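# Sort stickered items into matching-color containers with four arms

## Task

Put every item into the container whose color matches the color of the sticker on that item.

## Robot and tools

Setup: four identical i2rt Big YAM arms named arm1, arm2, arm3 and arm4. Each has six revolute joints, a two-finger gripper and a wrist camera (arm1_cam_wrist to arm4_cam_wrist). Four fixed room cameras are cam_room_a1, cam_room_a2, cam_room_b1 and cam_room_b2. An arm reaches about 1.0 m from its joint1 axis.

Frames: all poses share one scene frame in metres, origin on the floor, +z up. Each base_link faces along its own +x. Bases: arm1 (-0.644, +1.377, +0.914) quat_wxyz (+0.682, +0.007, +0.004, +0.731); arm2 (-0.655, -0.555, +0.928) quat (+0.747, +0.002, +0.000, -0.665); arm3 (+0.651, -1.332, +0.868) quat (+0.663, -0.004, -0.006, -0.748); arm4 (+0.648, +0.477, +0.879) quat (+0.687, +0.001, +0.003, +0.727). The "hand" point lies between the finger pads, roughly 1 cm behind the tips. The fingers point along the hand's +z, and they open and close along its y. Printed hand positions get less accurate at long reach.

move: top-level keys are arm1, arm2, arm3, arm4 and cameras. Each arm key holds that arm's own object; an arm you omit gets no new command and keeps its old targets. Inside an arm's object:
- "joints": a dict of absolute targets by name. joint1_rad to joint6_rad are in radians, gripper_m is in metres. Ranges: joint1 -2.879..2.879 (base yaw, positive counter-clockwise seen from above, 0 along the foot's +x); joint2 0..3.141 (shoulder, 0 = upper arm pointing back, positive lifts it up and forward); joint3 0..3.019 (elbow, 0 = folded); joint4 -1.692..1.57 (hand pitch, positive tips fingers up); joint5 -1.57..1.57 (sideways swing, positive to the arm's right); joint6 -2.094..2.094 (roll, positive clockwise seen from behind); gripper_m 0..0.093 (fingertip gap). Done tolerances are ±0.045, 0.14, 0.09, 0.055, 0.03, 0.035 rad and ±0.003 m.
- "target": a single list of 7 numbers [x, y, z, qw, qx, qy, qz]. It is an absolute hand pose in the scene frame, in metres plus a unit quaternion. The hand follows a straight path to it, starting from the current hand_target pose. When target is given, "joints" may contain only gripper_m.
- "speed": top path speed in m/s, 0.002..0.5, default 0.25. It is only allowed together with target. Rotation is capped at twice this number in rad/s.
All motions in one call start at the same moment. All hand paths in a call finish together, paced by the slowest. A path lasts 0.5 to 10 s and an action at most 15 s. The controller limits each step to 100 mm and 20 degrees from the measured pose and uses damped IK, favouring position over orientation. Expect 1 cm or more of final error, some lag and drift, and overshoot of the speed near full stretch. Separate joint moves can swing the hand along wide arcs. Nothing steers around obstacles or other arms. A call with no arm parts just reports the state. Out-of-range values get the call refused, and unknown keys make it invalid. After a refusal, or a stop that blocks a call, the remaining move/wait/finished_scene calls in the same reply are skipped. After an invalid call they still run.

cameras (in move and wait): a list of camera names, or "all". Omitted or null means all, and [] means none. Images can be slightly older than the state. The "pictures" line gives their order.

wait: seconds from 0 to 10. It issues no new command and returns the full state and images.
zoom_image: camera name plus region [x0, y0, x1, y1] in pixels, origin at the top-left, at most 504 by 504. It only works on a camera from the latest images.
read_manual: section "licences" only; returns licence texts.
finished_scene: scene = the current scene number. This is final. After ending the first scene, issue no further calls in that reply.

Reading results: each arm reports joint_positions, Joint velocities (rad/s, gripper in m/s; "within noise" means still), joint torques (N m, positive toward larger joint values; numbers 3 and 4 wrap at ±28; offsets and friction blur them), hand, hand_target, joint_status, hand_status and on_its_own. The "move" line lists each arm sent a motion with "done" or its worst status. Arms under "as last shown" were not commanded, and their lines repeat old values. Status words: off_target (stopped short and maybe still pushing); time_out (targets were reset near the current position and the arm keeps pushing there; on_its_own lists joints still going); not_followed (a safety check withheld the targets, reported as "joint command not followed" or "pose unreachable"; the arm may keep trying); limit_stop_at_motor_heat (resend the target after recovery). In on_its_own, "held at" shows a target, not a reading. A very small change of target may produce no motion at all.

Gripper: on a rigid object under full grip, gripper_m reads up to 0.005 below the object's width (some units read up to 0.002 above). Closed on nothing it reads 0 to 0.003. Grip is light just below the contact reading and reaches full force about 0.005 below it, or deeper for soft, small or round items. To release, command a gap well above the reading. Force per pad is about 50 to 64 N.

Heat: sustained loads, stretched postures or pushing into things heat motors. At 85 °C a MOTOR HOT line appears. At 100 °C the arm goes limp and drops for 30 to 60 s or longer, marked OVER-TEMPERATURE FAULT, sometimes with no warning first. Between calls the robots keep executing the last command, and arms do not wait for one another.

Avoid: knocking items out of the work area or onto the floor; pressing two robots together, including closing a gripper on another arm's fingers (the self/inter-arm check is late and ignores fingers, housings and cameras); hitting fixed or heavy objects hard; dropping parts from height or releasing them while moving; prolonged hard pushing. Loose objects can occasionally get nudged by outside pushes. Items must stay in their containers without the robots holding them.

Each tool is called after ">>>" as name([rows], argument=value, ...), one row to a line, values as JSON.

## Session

>>> move(arm1={"joints":{"joint1_rad":1.4,"joint2_rad":1.75,"joint3_rad":1.7,"joint4_rad":-1.5,"joint5_rad":0,"joint6_rad":0}}, arm2={"joints":{"joint1_rad":-1.6,"joint2_rad":1.75,"joint3_rad":1.7,"joint4_rad":-1.5,"joint5_rad":0,"joint6_rad":0}})

Scene clock: 2.17 s.
Joint torques (N m): arm1=[-2.26 -14.97 12.98 0.06 0.03 -0.01] | arm2=[1.14 -16.91 11.29 0.27 -0.03 -0.09] | arm3=[1.2 3.66 8.99 1.94 -0.03 -0.05] | arm4=[1.03 4.6 7.76 1.59 0.01 0.08]
Motor temperatures (°C): arm1=[20 23 27 23 21 21 21] | arm2=[23 24 26 22 22 20 23] | arm3=[24 23 23 23 24 23 23] | arm4=[22 21 23 22 24 21 24]
Heat: arm1: hottest joint3_rad 27 °C; arm2: hottest joint3_rad 26 °C; arm3: hottest joint1_rad 24 °C; arm4: hottest joint5_rad 24 °C.
move: arm1 done; arm2 done
Joint velocities: within noise
arm1.joint_positions: joint1_rad=+1.406 joint2_rad=+1.764 joint3_rad=+1.673 joint4_rad=-1.490 joint5_rad=-0.001 joint6_rad=+0.006 gripper_m=+0.09397
arm1.joint_status: all done
arm1.hand: x=-1.1767 y=+1.4289 z=+1.1287 quat_wxyz=(+0.000, +0.999, -0.051, -0.002) (m; scene frame)
arm1.hand_target: x=-1.1801 y=+1.4325 z=+1.1466 quat_wxyz=(-0.001, +0.999, -0.051, -0.018) (m; scene frame)
arm1.hand_status: not commanded
arm2.joint_positions: joint1_rad=-1.606 joint2_rad=+1.732 joint3_rad=+1.693 joint4_rad=-1.488 joint5_rad=+0.000 joint6_rad=+0.014 gripper_m=+0.09398
arm2.joint_status: all done
arm2.hand: x=-1.1959 y=-0.6001 z=+1.1575 quat_wxyz=(+0.001, -0.999, -0.034, +0.021) (m; scene frame)
arm2.hand_target: x=-1.1962 y=-0.6032 z=+1.1510 quat_wxyz=(+0.001, -0.999, -0.044, +0.009) (m; scene frame)
arm2.hand_status: not commanded
arm3.joint_positions: joint1_rad=-0.202 joint2_rad=+0.522 joint3_rad=+1.369 joint4_rad=-1.376 joint5_rad=-0.141 joint6_rad=+0.009 gripper_m=+0.09396
arm3.joint_status: not commanded
arm3.hand: x=+0.6119 y=-1.5148 z=+1.4102 quat_wxyz=(-0.346, -0.682, -0.528, +0.369) (m; scene frame)
arm3.hand_target: x=+0.6127 y=-1.5121 z=+1.4202 quat_wxyz=(-0.352, -0.676, -0.525, +0.378) (m; scene frame)
arm3.hand_status: not commanded
arm4.joint_positions: joint1_rad=+0.128 joint2_rad=+0.492 joint3_rad=+1.422 joint4_rad=-1.388 joint5_rad=-0.180 joint6_rad=-0.624 gripper_m=+0.09396
arm4.joint_status: not commanded
arm4.hand: x=+0.5895 y=+0.6391 z=+1.4459 quat_wxyz=(-0.401, +0.802, -0.272, -0.348) (m; scene frame)
arm4.hand_target: x=+0.5903 y=+0.6352 z=+1.4556 quat_wxyz=(-0.410, +0.797, -0.269, -0.353) (m; scene frame)
arm4.hand_status: not commanded
pictures: arm1_cam_wrist, arm2_cam_wrist, arm3_cam_wrist, arm4_cam_wrist, cam_room_a1, cam_room_a2, cam_room_b1, cam_room_b2
Images, in order (width x height): arm1_cam_wrist 672x504, arm2_cam_wrist 672x504, arm3_cam_wrist 672x504, arm4_cam_wrist 672x504, cam_room_a1 672x504, cam_room_a2 672x504, cam_room_b1 672x504, cam_room_b2 672x504.

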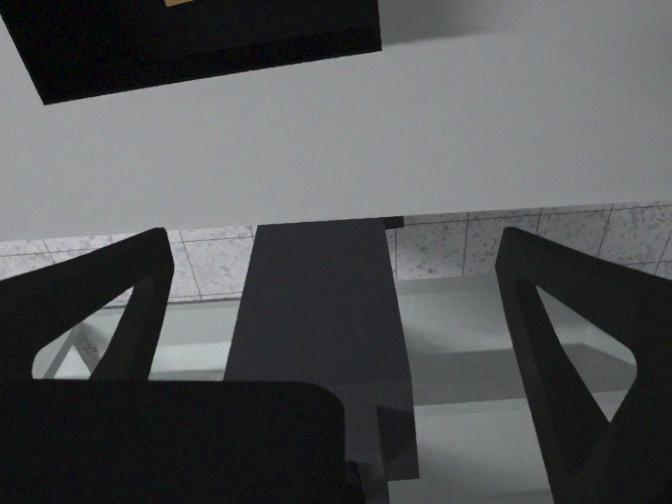

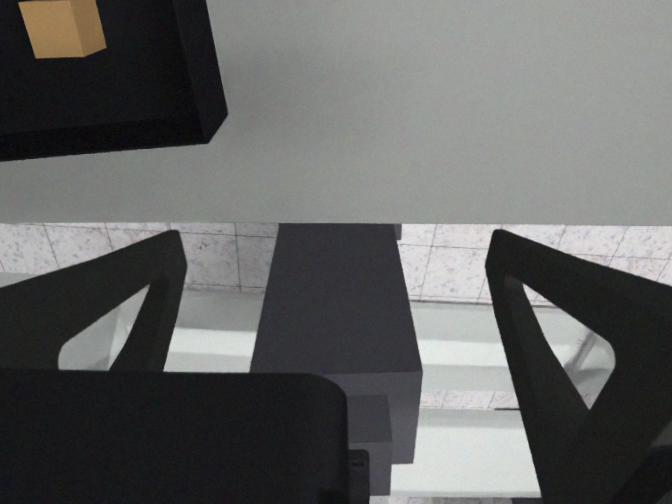

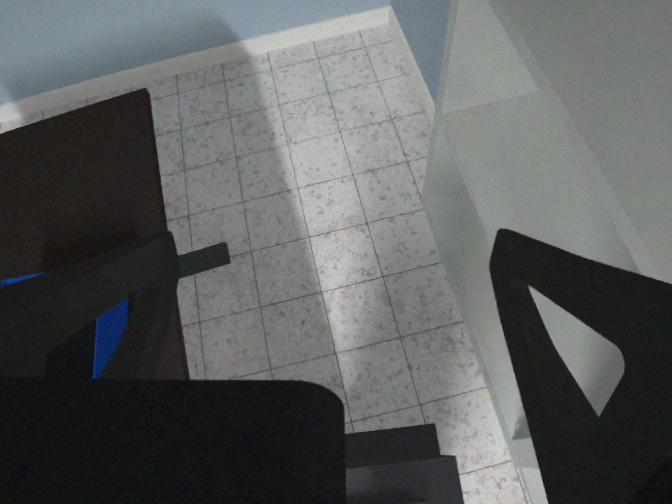

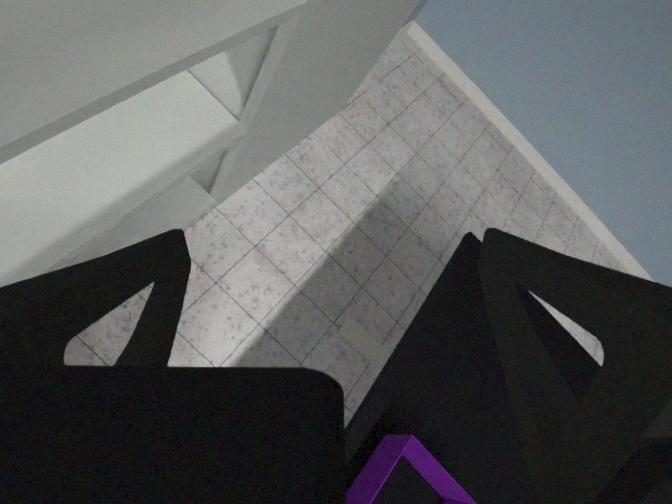

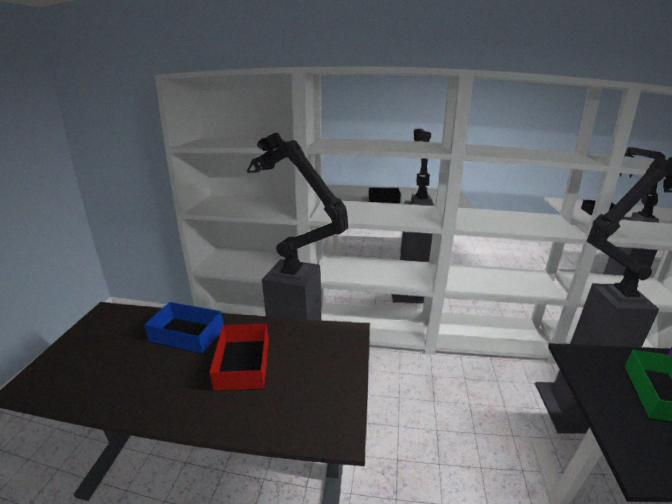

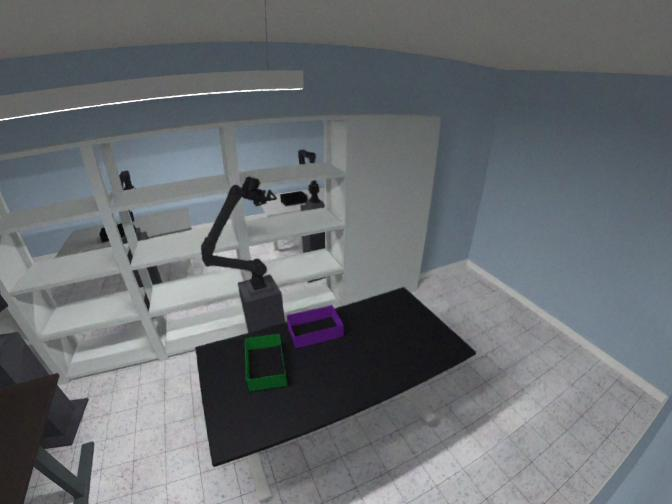

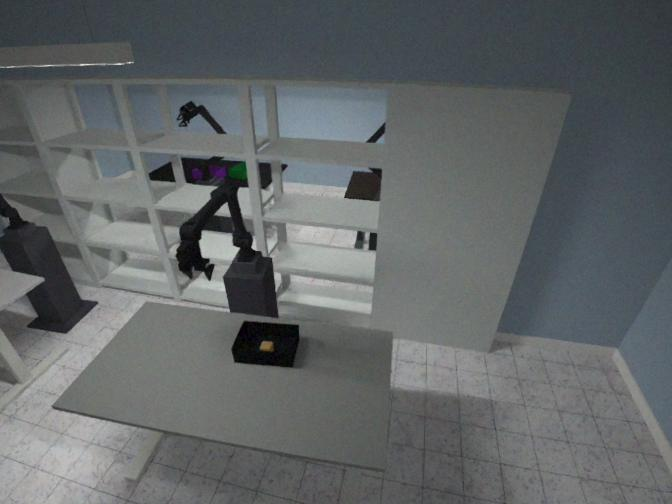

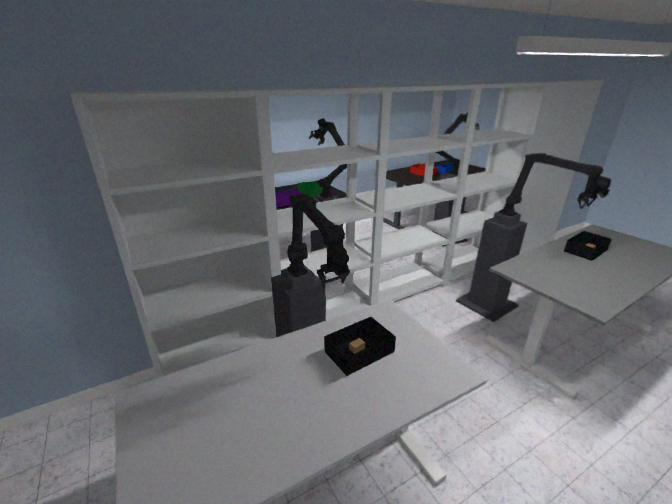

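>>> zoom_image(camera="cam_room_b1", region=[230, 310, 310, 370])

>>> zoom_image(camera="cam_room_b2", region=[320, 310, 400, 370])

>>> zoom_image(camera="cam_room_b2", region=[560, 225, 620, 270])

>>> zoom_image(camera="arm2_cam_wrist", region=[0, 0, 120, 90])

Scaled by 6.300.

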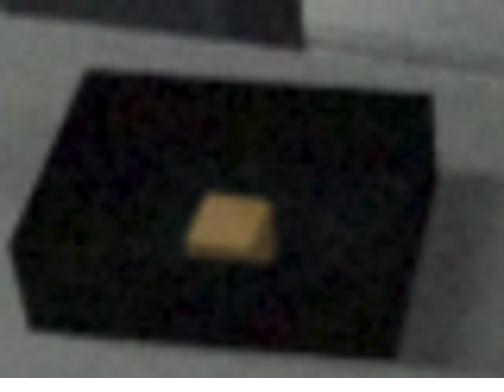

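Scaled by 6.300.

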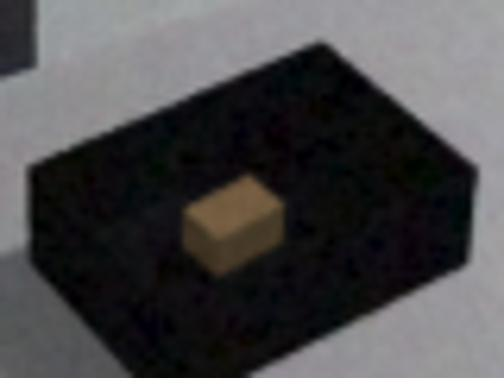

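Scaled by 8.400.

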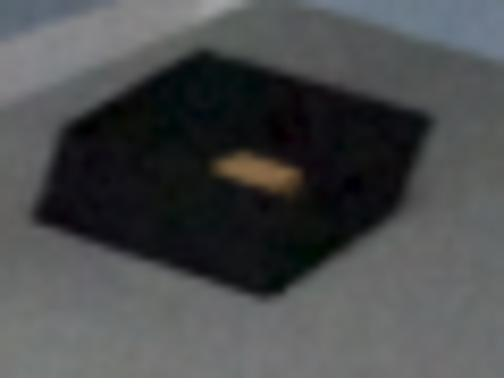

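Scaled by 4.200.

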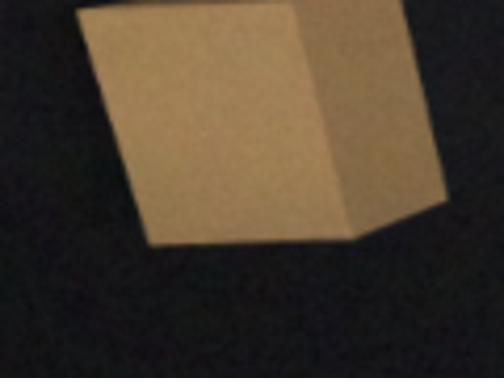

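>>> move(arm1={"target":[-1.262,1.29,0.91,0,0.966,0,-0.259],"speed":0.3}, arm2={"target":[-1.225,-0.86,0.91,0.009,0.9654,0.0337,-0.2588],"speed":0.3}, arm3={"joints":{"joint1_rad":1.69,"joint2_rad":1.7,"joint3_rad":1.69,"joint4_rad":-1.55,"joint5_rad":0,"joint6_rad":0}}, arm4={"joints":{"joint1_rad":-1.6,"joint2_rad":1.7,"joint3_rad":1.69,"joint4_rad":-1.55,"joint5_rad":0,"joint6_rad":0}}, cameras=["arm1_cam_wrist","arm2_cam_wrist","arm3_cam_wrist","arm4_cam_wrist"])

Scene clock: 24.43 s.
Joint torques (N m): arm1=[-2.32 -15.33 9.28 1.69 0.15 0.11] | arm2=[0.09 -19.55 9.43 2.33 0.38 0.22] | arm3=[1.03 -18.9 9.77 -0.39 0.13 -0.1] | arm4=[1.32 -20.31 10.03 -0.4 0.08 0.16]
Motor temperatures (°C): arm1=[20 24 28 23 21 21 21] | arm2=[23 25 28 22 22 20 23] | arm3=[24 23 25 23 24 23 23] | arm4=[22 22 25 22 24 21 24]
Heat: arm1: hottest joint3_rad 28 °C; arm2: hottest joint3_rad 28 °C; arm3: hottest joint3_rad 25 °C; arm4: hottest joint3_rad 25 °C.
move: arm1 done; arm2 done; arm3 done; arm4 done
Joint velocities: within noise
arm1.joint_positions: joint1_rad=+1.665 joint2_rad=+1.942 joint3_rad=+1.197 joint4_rad=-0.349 joint5_rad=+0.074 joint6_rad=+0.135 gripper_m=+0.09397
arm1.joint_status: not commanded
arm1.hand: x=-1.2545 y=+1.2905 z=+0.9029 quat_wxyz=(-0.002, +0.969, +0.005, -0.246) (m; scene frame)
arm1.hand_target: x=-1.2619 y=+1.2901 z=+0.9101 quat_wxyz=(+0.000, +0.966, +0.000, -0.259) (m; scene frame)
arm1.hand_status: done (0.010 m and 1.7 deg from the pose sent, 0.273 m and 30.3 deg at the start)
arm2.joint_positions: joint1_rad=-1.126 joint2_rad=+1.986 joint3_rad=+1.297 joint4_rad=-0.412 joint5_rad=+0.230 joint6_rad=+0.413 gripper_m=+0.09398
arm2.joint_status: not commanded
arm2.hand: x=-1.2192 y=-0.8632 z=+0.9153 quat_wxyz=(-0.008, -0.966, -0.046, +0.255) (m; scene frame)
arm2.hand_target: x=-1.2248 y=-0.8598 z=+0.9100 quat_wxyz=(-0.009, -0.965, -0.034, +0.259) (m; scene frame)
arm2.hand_status: done (0.008 m and 1.4 deg from the pose sent, 0.360 m and 27.6 deg at the start)
arm3.joint_positions: joint1_rad=+1.689 joint2_rad=+1.710 joint3_rad=+1.679 joint4_rad=-1.542 joint5_rad=-0.002 joint6_rad=+0.005 gripper_m=+0.09398
arm3.joint_status: all done
arm3.hand: x=+1.1735 y=-1.3300 z=+1.1046 quat_wxyz=(+0.000, -0.004, -1.000, +0.006) (m; scene frame)
arm3.hand_target: x=+1.1732 y=-1.3296 z=+1.1136 quat_wxyz=(-0.006, -0.001, -1.000, +0.007) (m; scene frame)
arm3.hand_status: not commanded
arm4.joint_positions: joint1_rad=-1.605 joint2_rad=+1.719 joint3_rad=+1.665 joint4_rad=-1.539 joint5_rad=+0.001 joint6_rad=-0.011 gripper_m=+0.09397
arm4.joint_status: all done
arm4.hand: x=+1.1697 y=+0.4890 z=+1.1036 quat_wxyz=(+0.013, +0.016, -1.000, +0.002) (m; scene frame)
arm4.hand_target: x=+1.1715 y=+0.4920 z=+1.1222 quat_wxyz=(-0.003, +0.014, -1.000, +0.002) (m; scene frame)
arm4.hand_status: not commanded
pictures: arm1_cam_wrist, arm2_cam_wrist, arm3_cam_wrist, arm4_cam_wrist
Images, in order (width x height): arm1_cam_wrist 672x504, arm2_cam_wrist 672x504, arm3_cam_wrist 672x504, arm4_cam_wrist 672x504.

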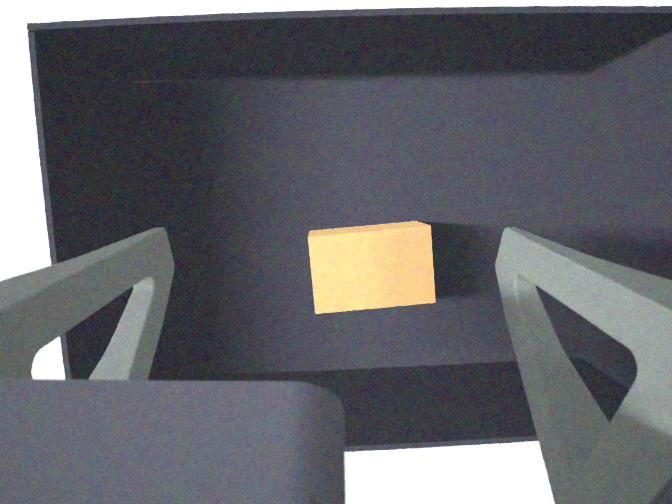

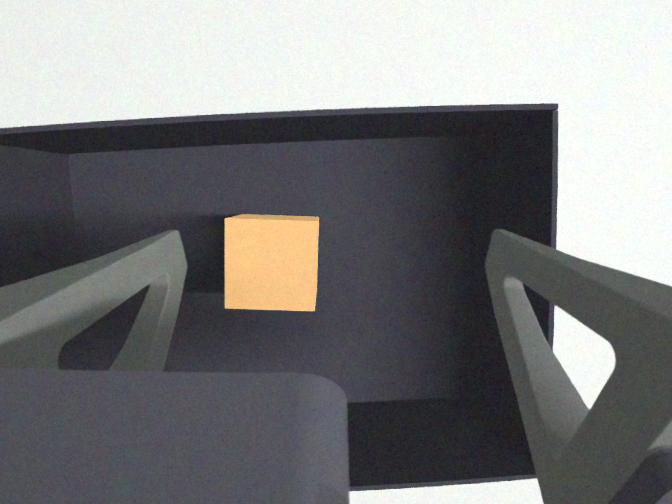

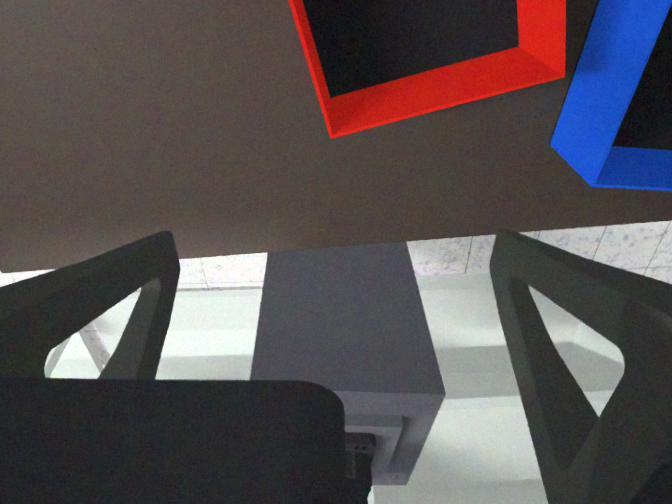

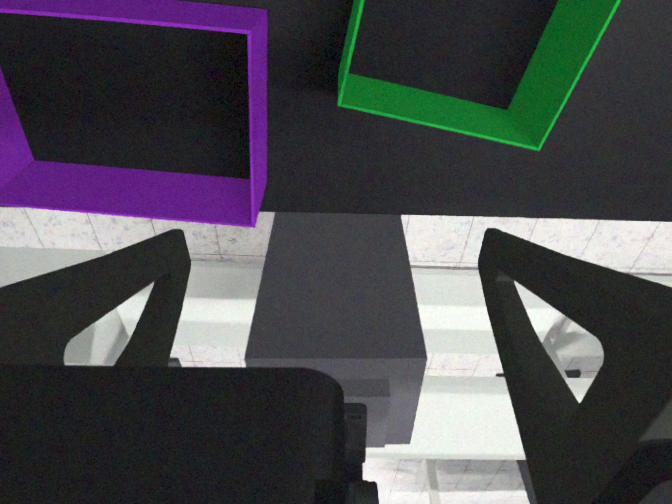

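>>> move(arm1={"target":[-1.244,1.312,0.85,0.0131,0.9647,0.0489,-0.2585],"speed":0.2}, arm2={"target":[-1.209,-0.894,0.85,0.0068,0.9656,0.0253,-0.2587],"speed":0.2}, arm3={"joints":{"joint1_rad":-0.2,"joint2_rad":0.6,"joint3_rad":1.4,"joint4_rad":-1.5}}, arm4={"joints":{"joint1_rad":0.3,"joint2_rad":0.6,"joint3_rad":1.4,"joint4_rad":-1.5}}, cameras=["arm1_cam_wrist","arm2_cam_wrist"])

Scene clock: 49.67 s.
Joint torques (N m): arm1=[-1.96 -14.27 8.17 1.77 0.01 -0.07] | arm2=[0.38 -19.78 9.5 2.28 0.41 0.22] | arm3=[0.38 3.31 7.45 1.46 -0.09 -0.11] | arm4=[0.91 3.25 7.66 1.22 0.2 0.16]
Motor temperatures (°C): arm1=[20 25 29 23 21 21 21] | arm2=[23 26 30 22 22 20 23] | arm3=[24 25 27 23 24 23 23] | arm4=[22 24 28 22 24 21 24]
Heat: arm1: hottest joint3_rad 29 °C; arm2: hottest joint3_rad 30 °C; arm3: hottest joint3_rad 27 °C; arm4: hottest joint3_rad 28 °C.
move: arm1 done; arm2 done; arm3 done; arm4 done
Joint velocities: within noise
arm1.joint_positions: joint1_rad=+1.615 joint2_rad=+2.012 joint3_rad=+1.105 joint4_rad=-0.176 joint5_rad=+0.003 joint6_rad=+0.017 gripper_m=+0.09397
arm1.joint_status: not commanded
arm1.hand: x=-1.2376 y=+1.3114 z=+0.8470 quat_wxyz=(+0.013, +0.967, +0.046, -0.249) (m; scene frame)
arm1.hand_target: x=-1.2440 y=+1.3121 z=+0.8502 quat_wxyz=(+0.013, +0.965, +0.049, -0.259) (m; scene frame)
arm1.hand_status: done (0.007 m and 1.2 deg from the pose sent, 0.058 m and 5.5 deg at the start)
arm2.joint_positions: joint1_rad=-1.062 joint2_rad=+2.103 joint3_rad=+1.297 joint4_rad=-0.321 joint5_rad=+0.268 joint6_rad=+0.492 gripper_m=+0.09398
arm2.joint_status: not commanded
arm2.hand: x=-1.2013 y=-0.8926 z=+0.8543 quat_wxyz=(-0.004, -0.967, -0.036, +0.253) (m; scene frame)
arm2.hand_target: x=-1.2087 y=-0.8940 z=+0.8501 quat_wxyz=(-0.007, -0.966, -0.025, +0.259) (m; scene frame)
arm2.hand_status: done (0.009 m and 1.4 deg from the pose sent, 0.073 m and 2.4 deg at the start)
arm3.joint_positions: joint1_rad=-0.189 joint2_rad=+0.593 joint3_rad=+1.401 joint4_rad=-1.498 joint5_rad=+0.003 joint6_rad=+0.005 gripper_m=+0.09398
arm3.joint_status: all done
arm3.hand: x=+0.5882 y=-1.5157 z=+1.3867 quat_wxyz=(-0.257, -0.731, -0.529, +0.348) (m; scene frame)
arm3.hand_target: x=+0.5857 y=-1.5175 z=+1.3846 quat_wxyz=(-0.252, -0.734, -0.528, +0.345) (m; scene frame)
arm3.hand_status: not commanded
arm4.joint_positions: joint1_rad=+0.296 joint2_rad=+0.590 joint3_rad=+1.392 joint4_rad=-1.500 joint5_rad=-0.003 joint6_rad=-0.011 gripper_m=+0.09398
arm4.joint_status: all done
arm4.hand: x=+0.5811 y=+0.6671 z=+1.3917 quat_wxyz=(-0.240, +0.746, -0.515, -0.347) (m; scene frame)
arm4.hand_target: x=+0.5798 y=+0.6701 z=+1.3934 quat_wxyz=(-0.238, +0.744, -0.519, -0.347) (m; scene frame)
arm4.hand_status: not commanded
pictures: arm1_cam_wrist, arm2_cam_wrist
Images, in order (width x height): arm1_cam_wrist 672x504, arm2_cam_wrist 672x504.

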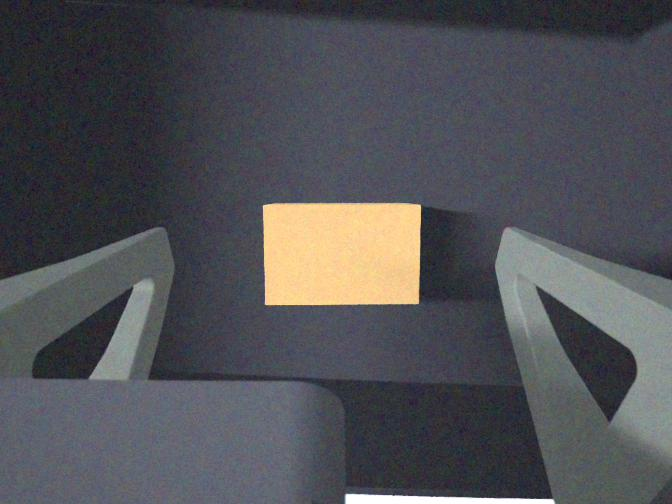

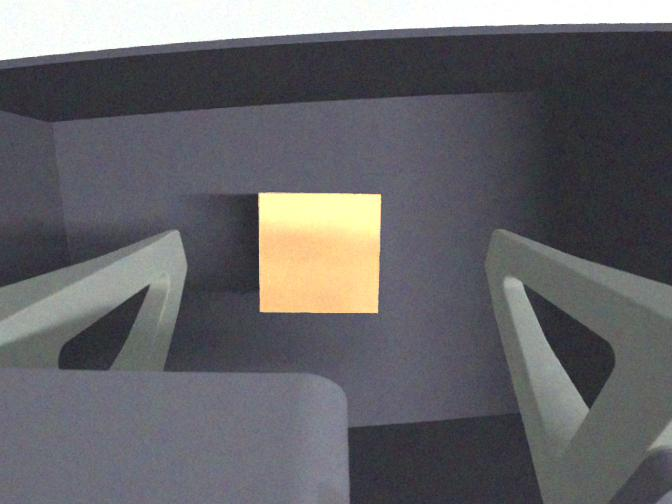

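>>> move(arm1={"target": [-1.243, 1.313, 0.79, 0.0131, 0.9647, 0.0489, -0.2585], "speed": 0.15}, arm2={"target": [-1.208, -0.899, 0.79, 0.0068, 0.9656, 0.0253, -0.2587], "speed": 0.15}, cameras=["arm1_cam_wrist", "arm2_cam_wrist"])

Scene clock: 77.00 s.
Joint torques (N m): arm1=[-2.2 -15.03 6.91 1.8 0 -0.02] | arm2=[1.14 -20.48 9.83 2.22 0.42 0.21] | arm3=[0.5 3.31 7.45 1.44 -0.08 -0.1] | arm4=[0.85 3.49 7.66 1.28 0.25 0.16]
Motor temperatures (°C): arm1=[20 26 30 23 21 21 21] | arm2=[23 27 30 22 22 20 23] | arm3=[24 24 26 23 24 23 23] | arm4=[22 23 30 22 24 21 24]
Heat: arm1: hottest joint3_rad 30 °C; arm2: hottest joint3_rad 30 °C; arm3: hottest joint3_rad 26 °C; arm4: hottest joint3_rad 30 °C.
move: arm1 done; arm2 off_target
Joint velocities: within noise
arm1.joint_positions: joint1_rad=+1.615 joint2_rad=+2.145 joint3_rad=+1.105 joint4_rad=-0.045 joint5_rad=+0.002 joint6_rad=+0.016 gripper_m=+0.09397
arm1.joint_status: not commanded
arm1.hand: x=-1.2354 y=+1.3117 z=+0.7855 quat_wxyz=(+0.013, +0.968, +0.047, -0.247) (m; scene frame)
arm1.hand_target: x=-1.2429 y=+1.3130 z=+0.7901 quat_wxyz=(+0.013, +0.965, +0.049, -0.258) (m; scene frame)
arm1.hand_status: done (0.009 m and 1.4 deg from the pose sent, 0.057 m and 1.2 deg at the start)
arm2.joint_positions: joint1_rad=-1.062 joint2_rad=+2.226 joint3_rad=+1.297 joint4_rad=-0.217 joint5_rad=+0.271 joint6_rad=+0.500 gripper_m=+0.09398
arm2.joint_status: not commanded
arm2.hand: x=-1.1966 y=-0.8883 z=+0.7893 quat_wxyz=(+0.002, -0.969, -0.033, +0.246) (m; scene frame)
arm2.hand_target: x=-1.2074 y=-0.8988 z=+0.7904 quat_wxyz=(-0.007, -0.966, -0.025, +0.259) (m; scene frame)
arm2.hand_status: off_target (0.016 m and 2.0 deg from the pose sent, 0.065 m and 1.4 deg at the start)
arm3.joint_positions: joint1_rad=-0.189 joint2_rad=+0.593 joint3_rad=+1.401 joint4_rad=-1.498 joint5_rad=+0.002 joint6_rad=+0.005 gripper_m=+0.09398
arm3.joint_status: not commanded
arm3.hand: x=+0.5883 y=-1.5157 z=+1.3867 quat_wxyz=(-0.257, -0.731, -0.529, +0.348) (m; scene frame)
arm3.hand_target: x=+0.5858 y=-1.5175 z=+1.3846 quat_wxyz=(-0.252, -0.734, -0.528, +0.345) (m; scene frame)
arm3.hand_status: not commanded
arm4: as last shown
pictures: arm1_cam_wrist, arm2_cam_wrist
Images, in order (width x height): arm1_cam_wrist 672x504, arm2_cam_wrist 672x504.

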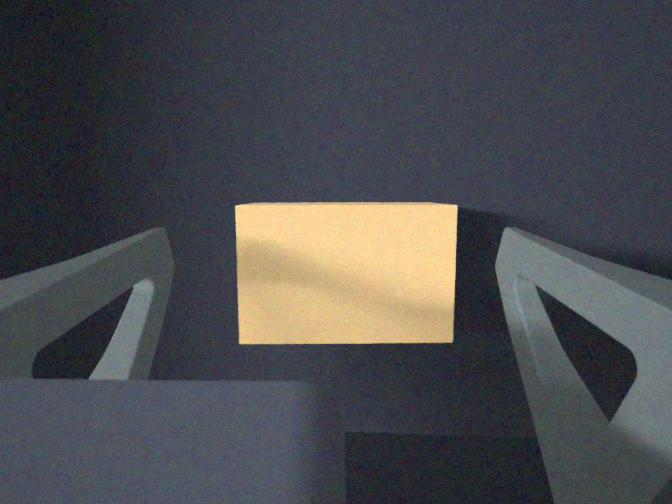

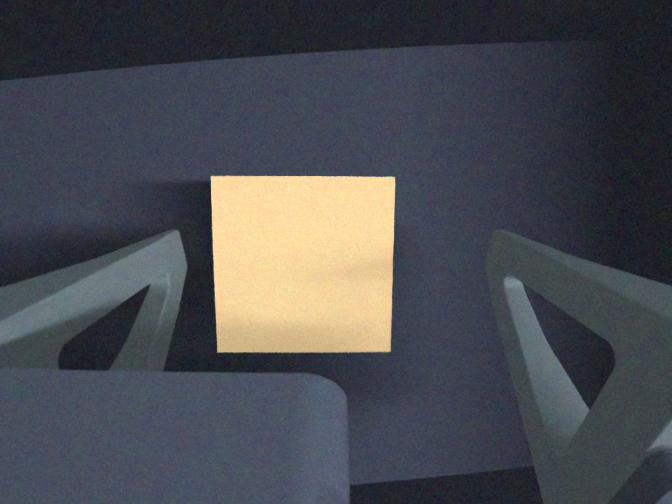

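>>> move(arm1={"target": [-1.247, 1.314, 0.757, 0.0131, 0.9647, 0.0489, -0.2585], "speed": 0.1}, arm2={"target": [-1.214, -0.910, 0.757, 0.0068, 0.9656, 0.0253, -0.2587], "speed": 0.1}, cameras=["arm1_cam_wrist", "arm2_cam_wrist"])

Scene clock: 83.50 s.
Joint torques (N m): arm1=[-2.32 -14.62 8.24 1.8 -0.02 -0.04] | arm2=[1.55 -19.96 10.36 2.18 0.43 0.22] | arm3=[0.5 3.25 7.45 1.5 -0.08 -0.11] | arm4=[0.97 3.37 7.65 1.2 0.21 0.15]
Motor temperatures (°C): arm1=[20 26 30 23 21 21 21] | arm2=[23 27 30 22 22 20 23] | arm3=[24 24 26 23 24 23 23] | arm4=[22 23 30 22 24 21 24]
Heat: arm1: hottest joint3_rad 30 °C; arm2: hottest joint3_rad 30 °C; arm3: hottest joint3_rad 26 °C; arm4: hottest joint3_rad 30 °C.
move: arm1 off_target; arm2 off_target
Joint velocities: within noise
arm1.joint_positions: joint1_rad=+1.615 joint2_rad=+2.218 joint3_rad=+1.105 joint4_rad=+0.012 joint5_rad=+0.000 joint6_rad=+0.014 gripper_m=+0.09397
arm1.joint_status: not commanded
arm1.hand: x=-1.2279 y=+1.3125 z=+0.7507 quat_wxyz=(+0.013, +0.970, +0.048, -0.240) (m; scene frame)
arm1.hand_target: x=-1.2464 y=+1.3141 z=+0.7576 quat_wxyz=(+0.013, +0.965, +0.049, -0.259) (m; scene frame)
arm1.hand_status: off_target (0.020 m and 2.2 deg from the pose sent, 0.031 m and 1.4 deg at the start)
arm2.joint_positions: joint1_rad=-1.057 joint2_rad=+2.300 joint3_rad=+1.341 joint4_rad=-0.188 joint5_rad=+0.275 joint6_rad=+0.508 gripper_m=+0.09398
arm2.joint_status: not commanded
arm2.hand: x=-1.2026 y=-0.8954 z=+0.7606 quat_wxyz=(+0.002, -0.969, -0.031, +0.247) (m; scene frame)
arm2.hand_target: x=-1.2132 y=-0.9095 z=+0.7576 quat_wxyz=(-0.007, -0.966, -0.025, +0.259) (m; scene frame)
arm2.hand_status: off_target (0.019 m and 1.9 deg from the pose sent, 0.043 m and 2.0 deg at the start)
arm3, arm4: as last shown
pictures: arm1_cam_wrist, arm2_cam_wrist
Images, in order (width x height): arm1_cam_wrist 672x504, arm2_cam_wrist 672x504.

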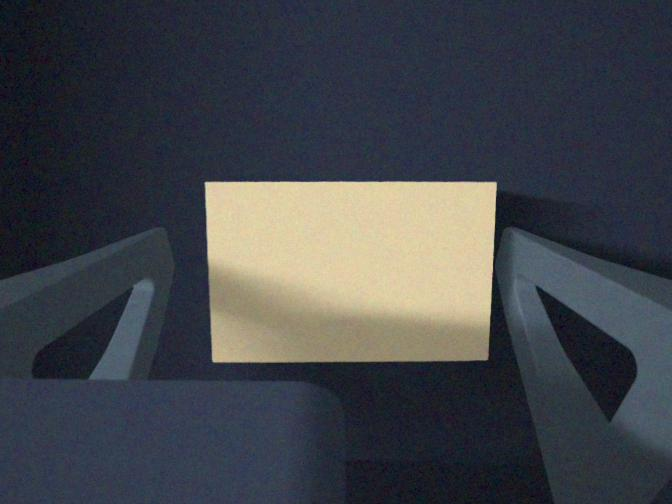

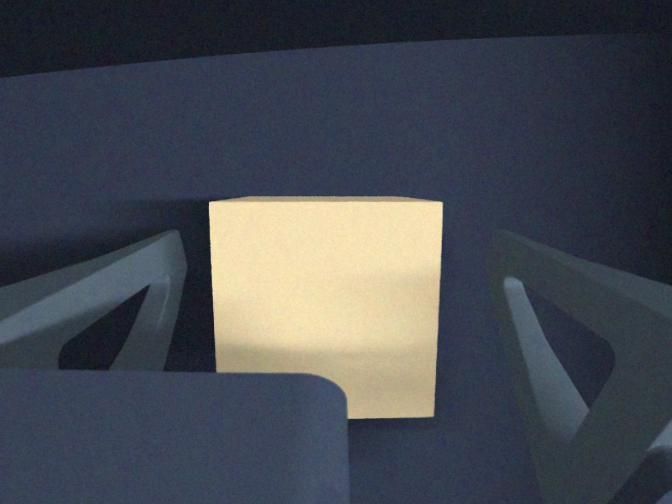

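>>> move(arm1={"joints": {"gripper_m": 0.057}}, arm2={"target": [-1.200, -0.912, 0.753, 0.0068, 0.9656, 0.0253, -0.2587], "speed": 0.1}, cameras=["arm1_cam_wrist", "arm2_cam_wrist"])

>>> move(arm2={"joints": {"gripper_m": 0.042}}, cameras=["arm1_cam_wrist", "arm2_cam_wrist"])

Scene clock: 89.30 s.
Joint torques (N m): arm1=[-2.43 -14.8 8.34 1.83 -0.06 -0.06] | arm2=[1.26 -20.37 7.91 2.32 0.43 0.22] | arm3=[0.5 3.25 7.45 1.48 -0.09 -0.11] | arm4=[1.03 3.31 7.62 1.24 0.18 0.15]
Motor temperatures (°C): arm1=[20 26 30 23 21 21 21] | arm2=[23 26 31 22 22 20 23] | arm3=[24 24 26 23 24 23 23] | arm4=[22 22 31 22 24 21 24]
Heat: arm1: hottest joint3_rad 30 °C; arm2: hottest joint3_rad 31 °C; arm3: hottest joint3_rad 26 °C; arm4: hottest joint3_rad 31 °C.
move: arm1 off_target; arm2 off_target
Joint velocities: within noise
arm1.joint_positions: joint1_rad=+1.615 joint2_rad=+2.218 joint3_rad=+1.105 joint4_rad=+0.012 joint5_rad=+0.000 joint6_rad=+0.014 gripper_m=+0.06874
arm1.joint_status: gripper_m off_target (ended at +0.06877, target +0.05700)
arm1.hand: x=-1.2279 y=+1.3125 z=+0.7507 quat_wxyz=(+0.013, +0.970, +0.049, -0.240) (m; scene frame)
arm1.hand_target: x=-1.2464 y=+1.3141 z=+0.7576 quat_wxyz=(+0.013, +0.965, +0.049, -0.259) (m; scene frame)
arm1.hand_status: not commanded
arm2.joint_positions: joint1_rad=-1.038 joint2_rad=+2.300 joint3_rad=+1.341 joint4_rad=-0.169 joint5_rad=+0.283 joint6_rad=+0.524 gripper_m=+0.09398
arm2.joint_status: not commanded
arm2.hand: x=-1.1998 y=-0.9077 z=+0.7629 quat_wxyz=(-0.005, -0.966, -0.030, +0.256) (m; scene frame)
arm2.hand_target: x=-1.1996 y=-0.9119 z=+0.7532 quat_wxyz=(-0.007, -0.966, -0.026, +0.259) (m; scene frame)
arm2.hand_status: off_target (0.011 m and 0.7 deg from the pose sent, 0.018 m and 1.9 deg at the start)
arm3, arm4: as last shown
pictures: arm1_cam_wrist, arm2_cam_wrist
Images, in order (width x height): arm1_cam_wrist 672x504, arm2_cam_wrist 672x504.

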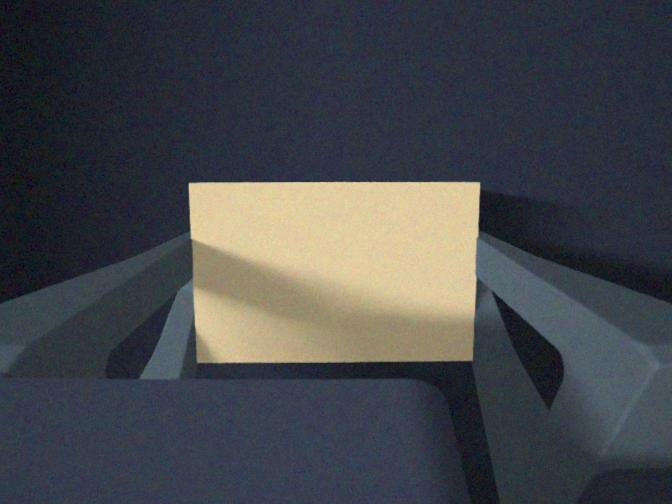

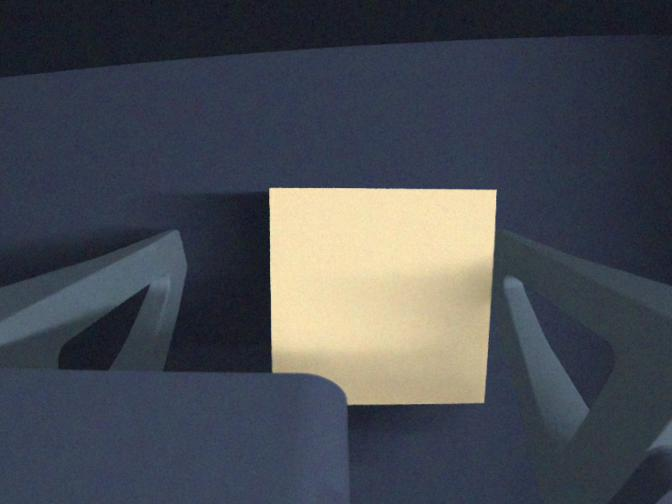

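Scene clock: 89.90 s.
Joint torques (N m): arm1=[-2.08 -14.92 8.25 1.8 -0.05 -0.08] | arm2=[1.26 -20.37 7.88 2.29 0.33 0.2] | arm3=[0.44 3.37 7.45 1.48 -0.07 -0.1] | arm4=[1.49 3.49 7.57 1.22 0.18 0.15]
Motor temperatures (°C): arm1=[20 26 30 23 21 21 21] | arm2=[23 26 31 22 22 20 23] | arm3=[24 24 26 23 24 23 23] | arm4=[22 22 31 22 24 21 24]
Heat: arm1: hottest joint3_rad 30 °C; arm2: hottest joint3_rad 31 °C; arm3: hottest joint3_rad 26 °C; arm4: hottest joint3_rad 31 °C.
move: arm2 off_target
Joint velocities: within noise
arm1, arm3, arm4: as last shown
arm2.joint_positions: joint1_rad=-1.038 joint2_rad=+2.300 joint3_rad=+1.341 joint4_rad=-0.168 joint5_rad=+0.285 joint6_rad=+0.526 gripper_m=+0.05332
arm2.joint_status: gripper_m off_target (ended at +0.05334, target +0.04200)
arm2.hand: x=-1.2002 y=-0.9074 z=+0.7631 quat_wxyz=(-0.004, -0.966, -0.029, +0.257) (m; scene frame)
arm2.hand_target: x=-1.1996 y=-0.9118 z=+0.7532 quat_wxyz=(-0.007, -0.966, -0.026, +0.259) (m; scene frame)
arm2.hand_status: not commanded
pictures: arm1_cam_wrist, arm2_cam_wrist
Images, in order (width x height): arm1_cam_wrist 672x504, arm2_cam_wrist 672x504.

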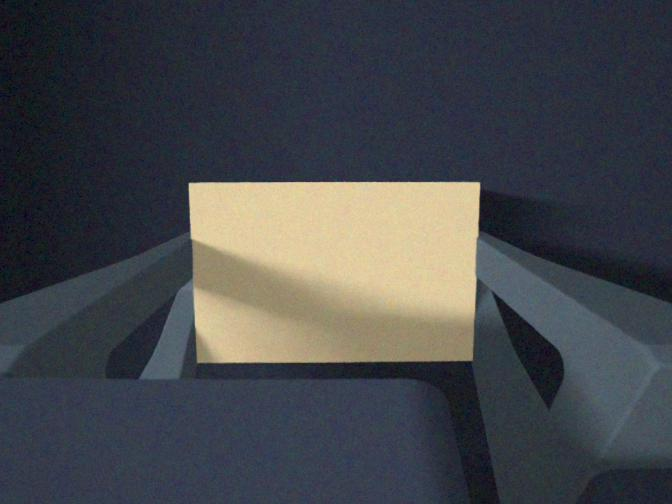

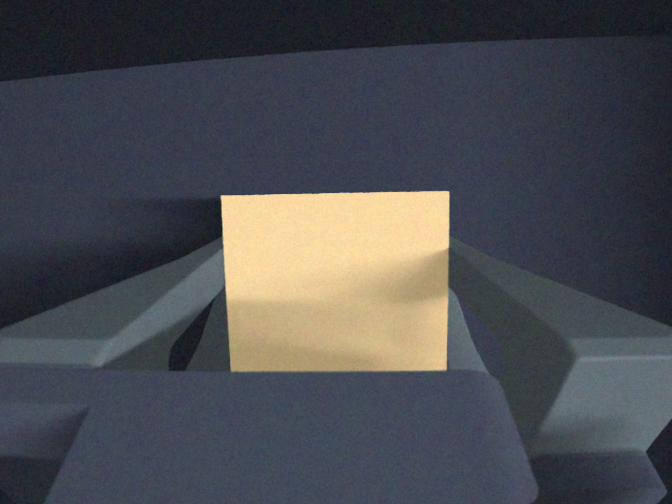

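>>> move(arm1={"target": [-1.16, 1.312, 1.03, 0.0131, 0.9647, 0.0489, -0.2585], "speed": 0.25}, arm2={"target": [-1.13, -0.888, 1.03, 0.0068, 0.9656, 0.0253, -0.2587], "speed": 0.25}, cameras=[])

>>> move(arm1={"joints": {"joint2_rad": 0.96, "joint3_rad": 1.04, "joint4_rad": 0.4}}, arm2={"joints": {"joint2_rad": 0.96, "joint3_rad": 1.04, "joint4_rad": 0.4}}, cameras=["cam_room_b1", "cam_room_b2", "arm1_cam_wrist", "arm2_cam_wrist"])

Scene clock: 99.93 s.
Joint torques (N m): arm1=[-1.08 -9.64 12.03 0.94 0.08 0.1] | arm2=[1.49 -17.14 10.84 1.13 0.46 0.22] | arm3=[0.62 3.31 7.47 1.48 -0.09 -0.1] | arm4=[0.73 3.14 7.61 1.26 0.19 0.13]
Motor temperatures (°C): arm1=[20 26 30 23 21 21 22] | arm2=[23 26 30 22 22 20 23] | arm3=[24 24 26 23 24 23 23] | arm4=[22 22 31 22 24 21 24]
Heat: arm1: hottest joint3_rad 30 °C; arm2: hottest joint3_rad 30 °C; arm3: hottest joint3_rad 26 °C; arm4: hottest joint3_rad 31 °C.
move: arm1 off_target; arm2 done
Joint velocities: within noise
arm1.joint_positions: joint1_rad=+1.620 joint2_rad=+1.515 joint3_rad=+0.978 joint4_rad=-0.541 joint5_rad=+0.008 joint6_rad=+0.018 gripper_m=+0.06874
arm1.joint_status: not commanded
arm1.hand: x=-1.1530 y=+1.3185 z=+1.0206 quat_wxyz=(+0.011, +0.967, +0.048, -0.251) (m; scene frame)
arm1.hand_target: x=-1.1597 y=+1.3120 z=+1.0299 quat_wxyz=(+0.013, +0.965, +0.049, -0.259) (m; scene frame)
arm1.hand_status: off_target (0.013 m and 0.9 deg from the pose sent, 0.287 m and 2.2 deg at the start)
arm2.joint_positions: joint1_rad=-0.994 joint2_rad=+1.693 joint3_rad=+1.212 joint4_rad=-0.646 joint5_rad=+0.303 joint6_rad=+0.568 gripper_m=+0.05332
arm2.joint_status: not commanded
arm2.hand: x=-1.1327 y=-0.8843 z=+1.0308 quat_wxyz=(-0.008, -0.965, -0.028, +0.262) (m; scene frame)
arm2.hand_target: x=-1.1301 y=-0.8879 z=+1.0301 quat_wxyz=(-0.007, -0.966, -0.025, +0.259) (m; scene frame)
arm2.hand_status: done (0.005 m and 0.5 deg from the pose sent, 0.277 m and 0.6 deg at the start)
arm3, arm4: as last shown
pictures: none
No camera images: "cameras" was empty.

Scene clock: 101.57 s.
Joint torques (N m): arm1=[-0.67 -3.02 14.52 2.5 0.09 0.12] | arm2=[1.49 -6.01 13.33 3.12 -0.02 0.15] | arm3=[0.5 3.37 7.47 1.48 -0.08 -0.1] | arm4=[1.2 3.49 7.66 1.22 0.21 0.14]
Motor temperatures (°C): arm1=[20 26 30 23 21 21 22] | arm2=[23 26 30 22 22 20 23] | arm3=[24 24 26 23 24 23 23] | arm4=[22 22 31 22 24 21 24]
Heat: arm1: hottest joint3_rad 30 °C; arm2: hottest joint3_rad 30 °C; arm3: hottest joint3_rad 26 °C; arm4: hottest joint3_rad 31 °C.
move: arm1 done; arm2 done
Joint velocities: within noise
arm1.joint_positions: joint1_rad=+1.620 joint2_rad=+0.957 joint3_rad=+1.010 joint4_rad=+0.378 joint5_rad=+0.008 joint6_rad=+0.018 gripper_m=+0.06874
arm1.joint_status: all done
arm1.hand: x=-1.0977 y=+1.3228 z=+1.5237 quat_wxyz=(+0.054, +0.533, +0.025, -0.844) (m; scene frame)
arm1.hand_target: x=-1.0915 y=+1.3184 z=+1.5459 quat_wxyz=(+0.063, +0.512, +0.024, -0.857) (m; scene frame)
arm1.hand_status: not commanded
arm2.joint_positions: joint1_rad=-0.994 joint2_rad=+0.951 joint3_rad=+1.023 joint4_rad=+0.376 joint5_rad=+0.303 joint6_rad=+0.568 gripper_m=+0.05332
arm2.joint_status: all done
arm2.hand: x=-1.0396 y=-0.8076 z=+1.5363 quat_wxyz=(-0.428, -0.535, +0.094, +0.723) (m; scene frame)
arm2.hand_target: x=-1.0371 y=-0.8102 z=+1.5475 quat_wxyz=(-0.442, -0.521, +0.099, +0.724) (m; scene frame)
arm2.hand_status: not commanded
arm3, arm4: as last shown
pictures: arm1_cam_wrist, arm2_cam_wrist, cam_room_b1, cam_room_b2
Images, in order (width x height): arm1_cam_wrist 672x504, arm2_cam_wrist 672x504, cam_room_b1 672x504, cam_room_b2 672x504.

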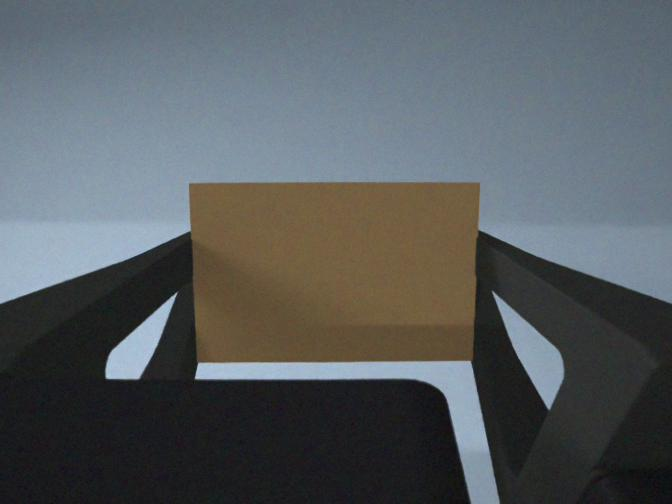

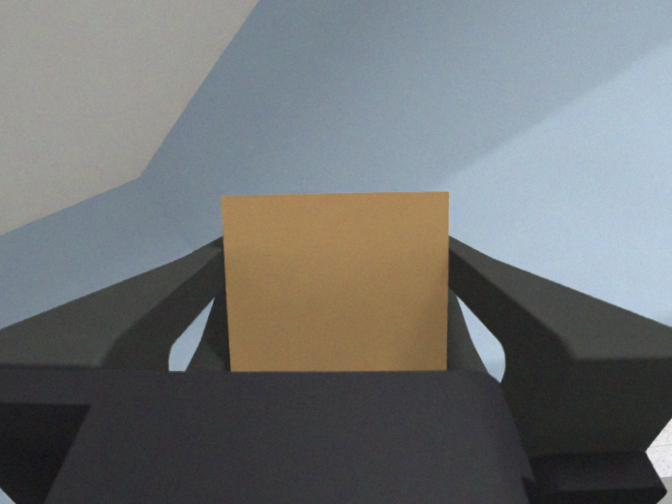

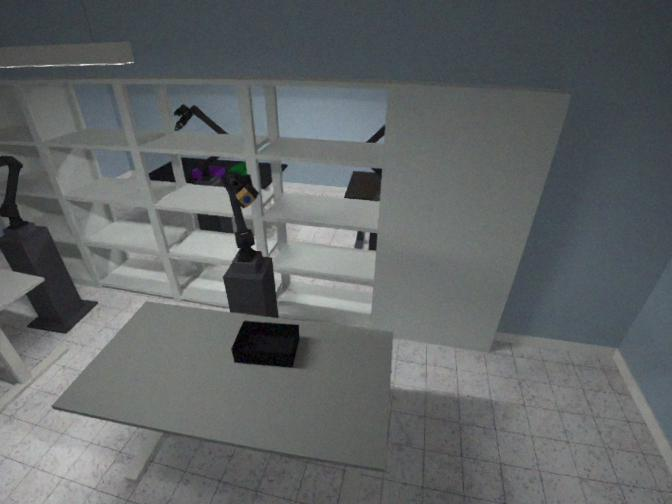

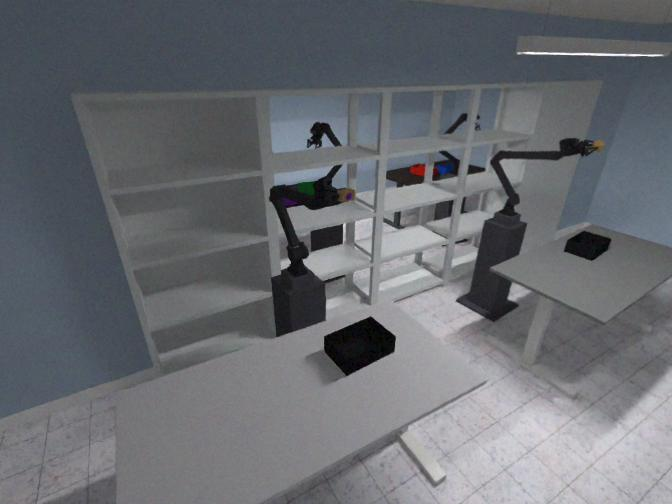

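>>> zoom_image(camera="cam_room_b1", region=[200, 150, 300, 250])

>>> zoom_image(camera="cam_room_b2", region=[290, 150, 390, 250])

Scaled by 5.040.

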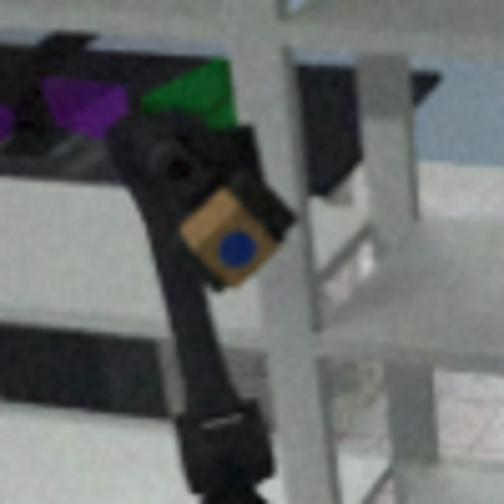

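Scaled by 5.040.

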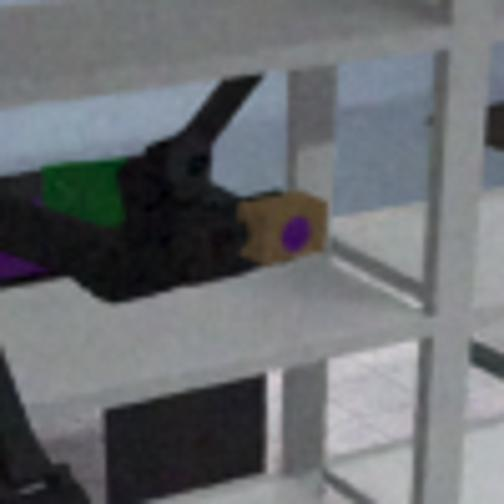

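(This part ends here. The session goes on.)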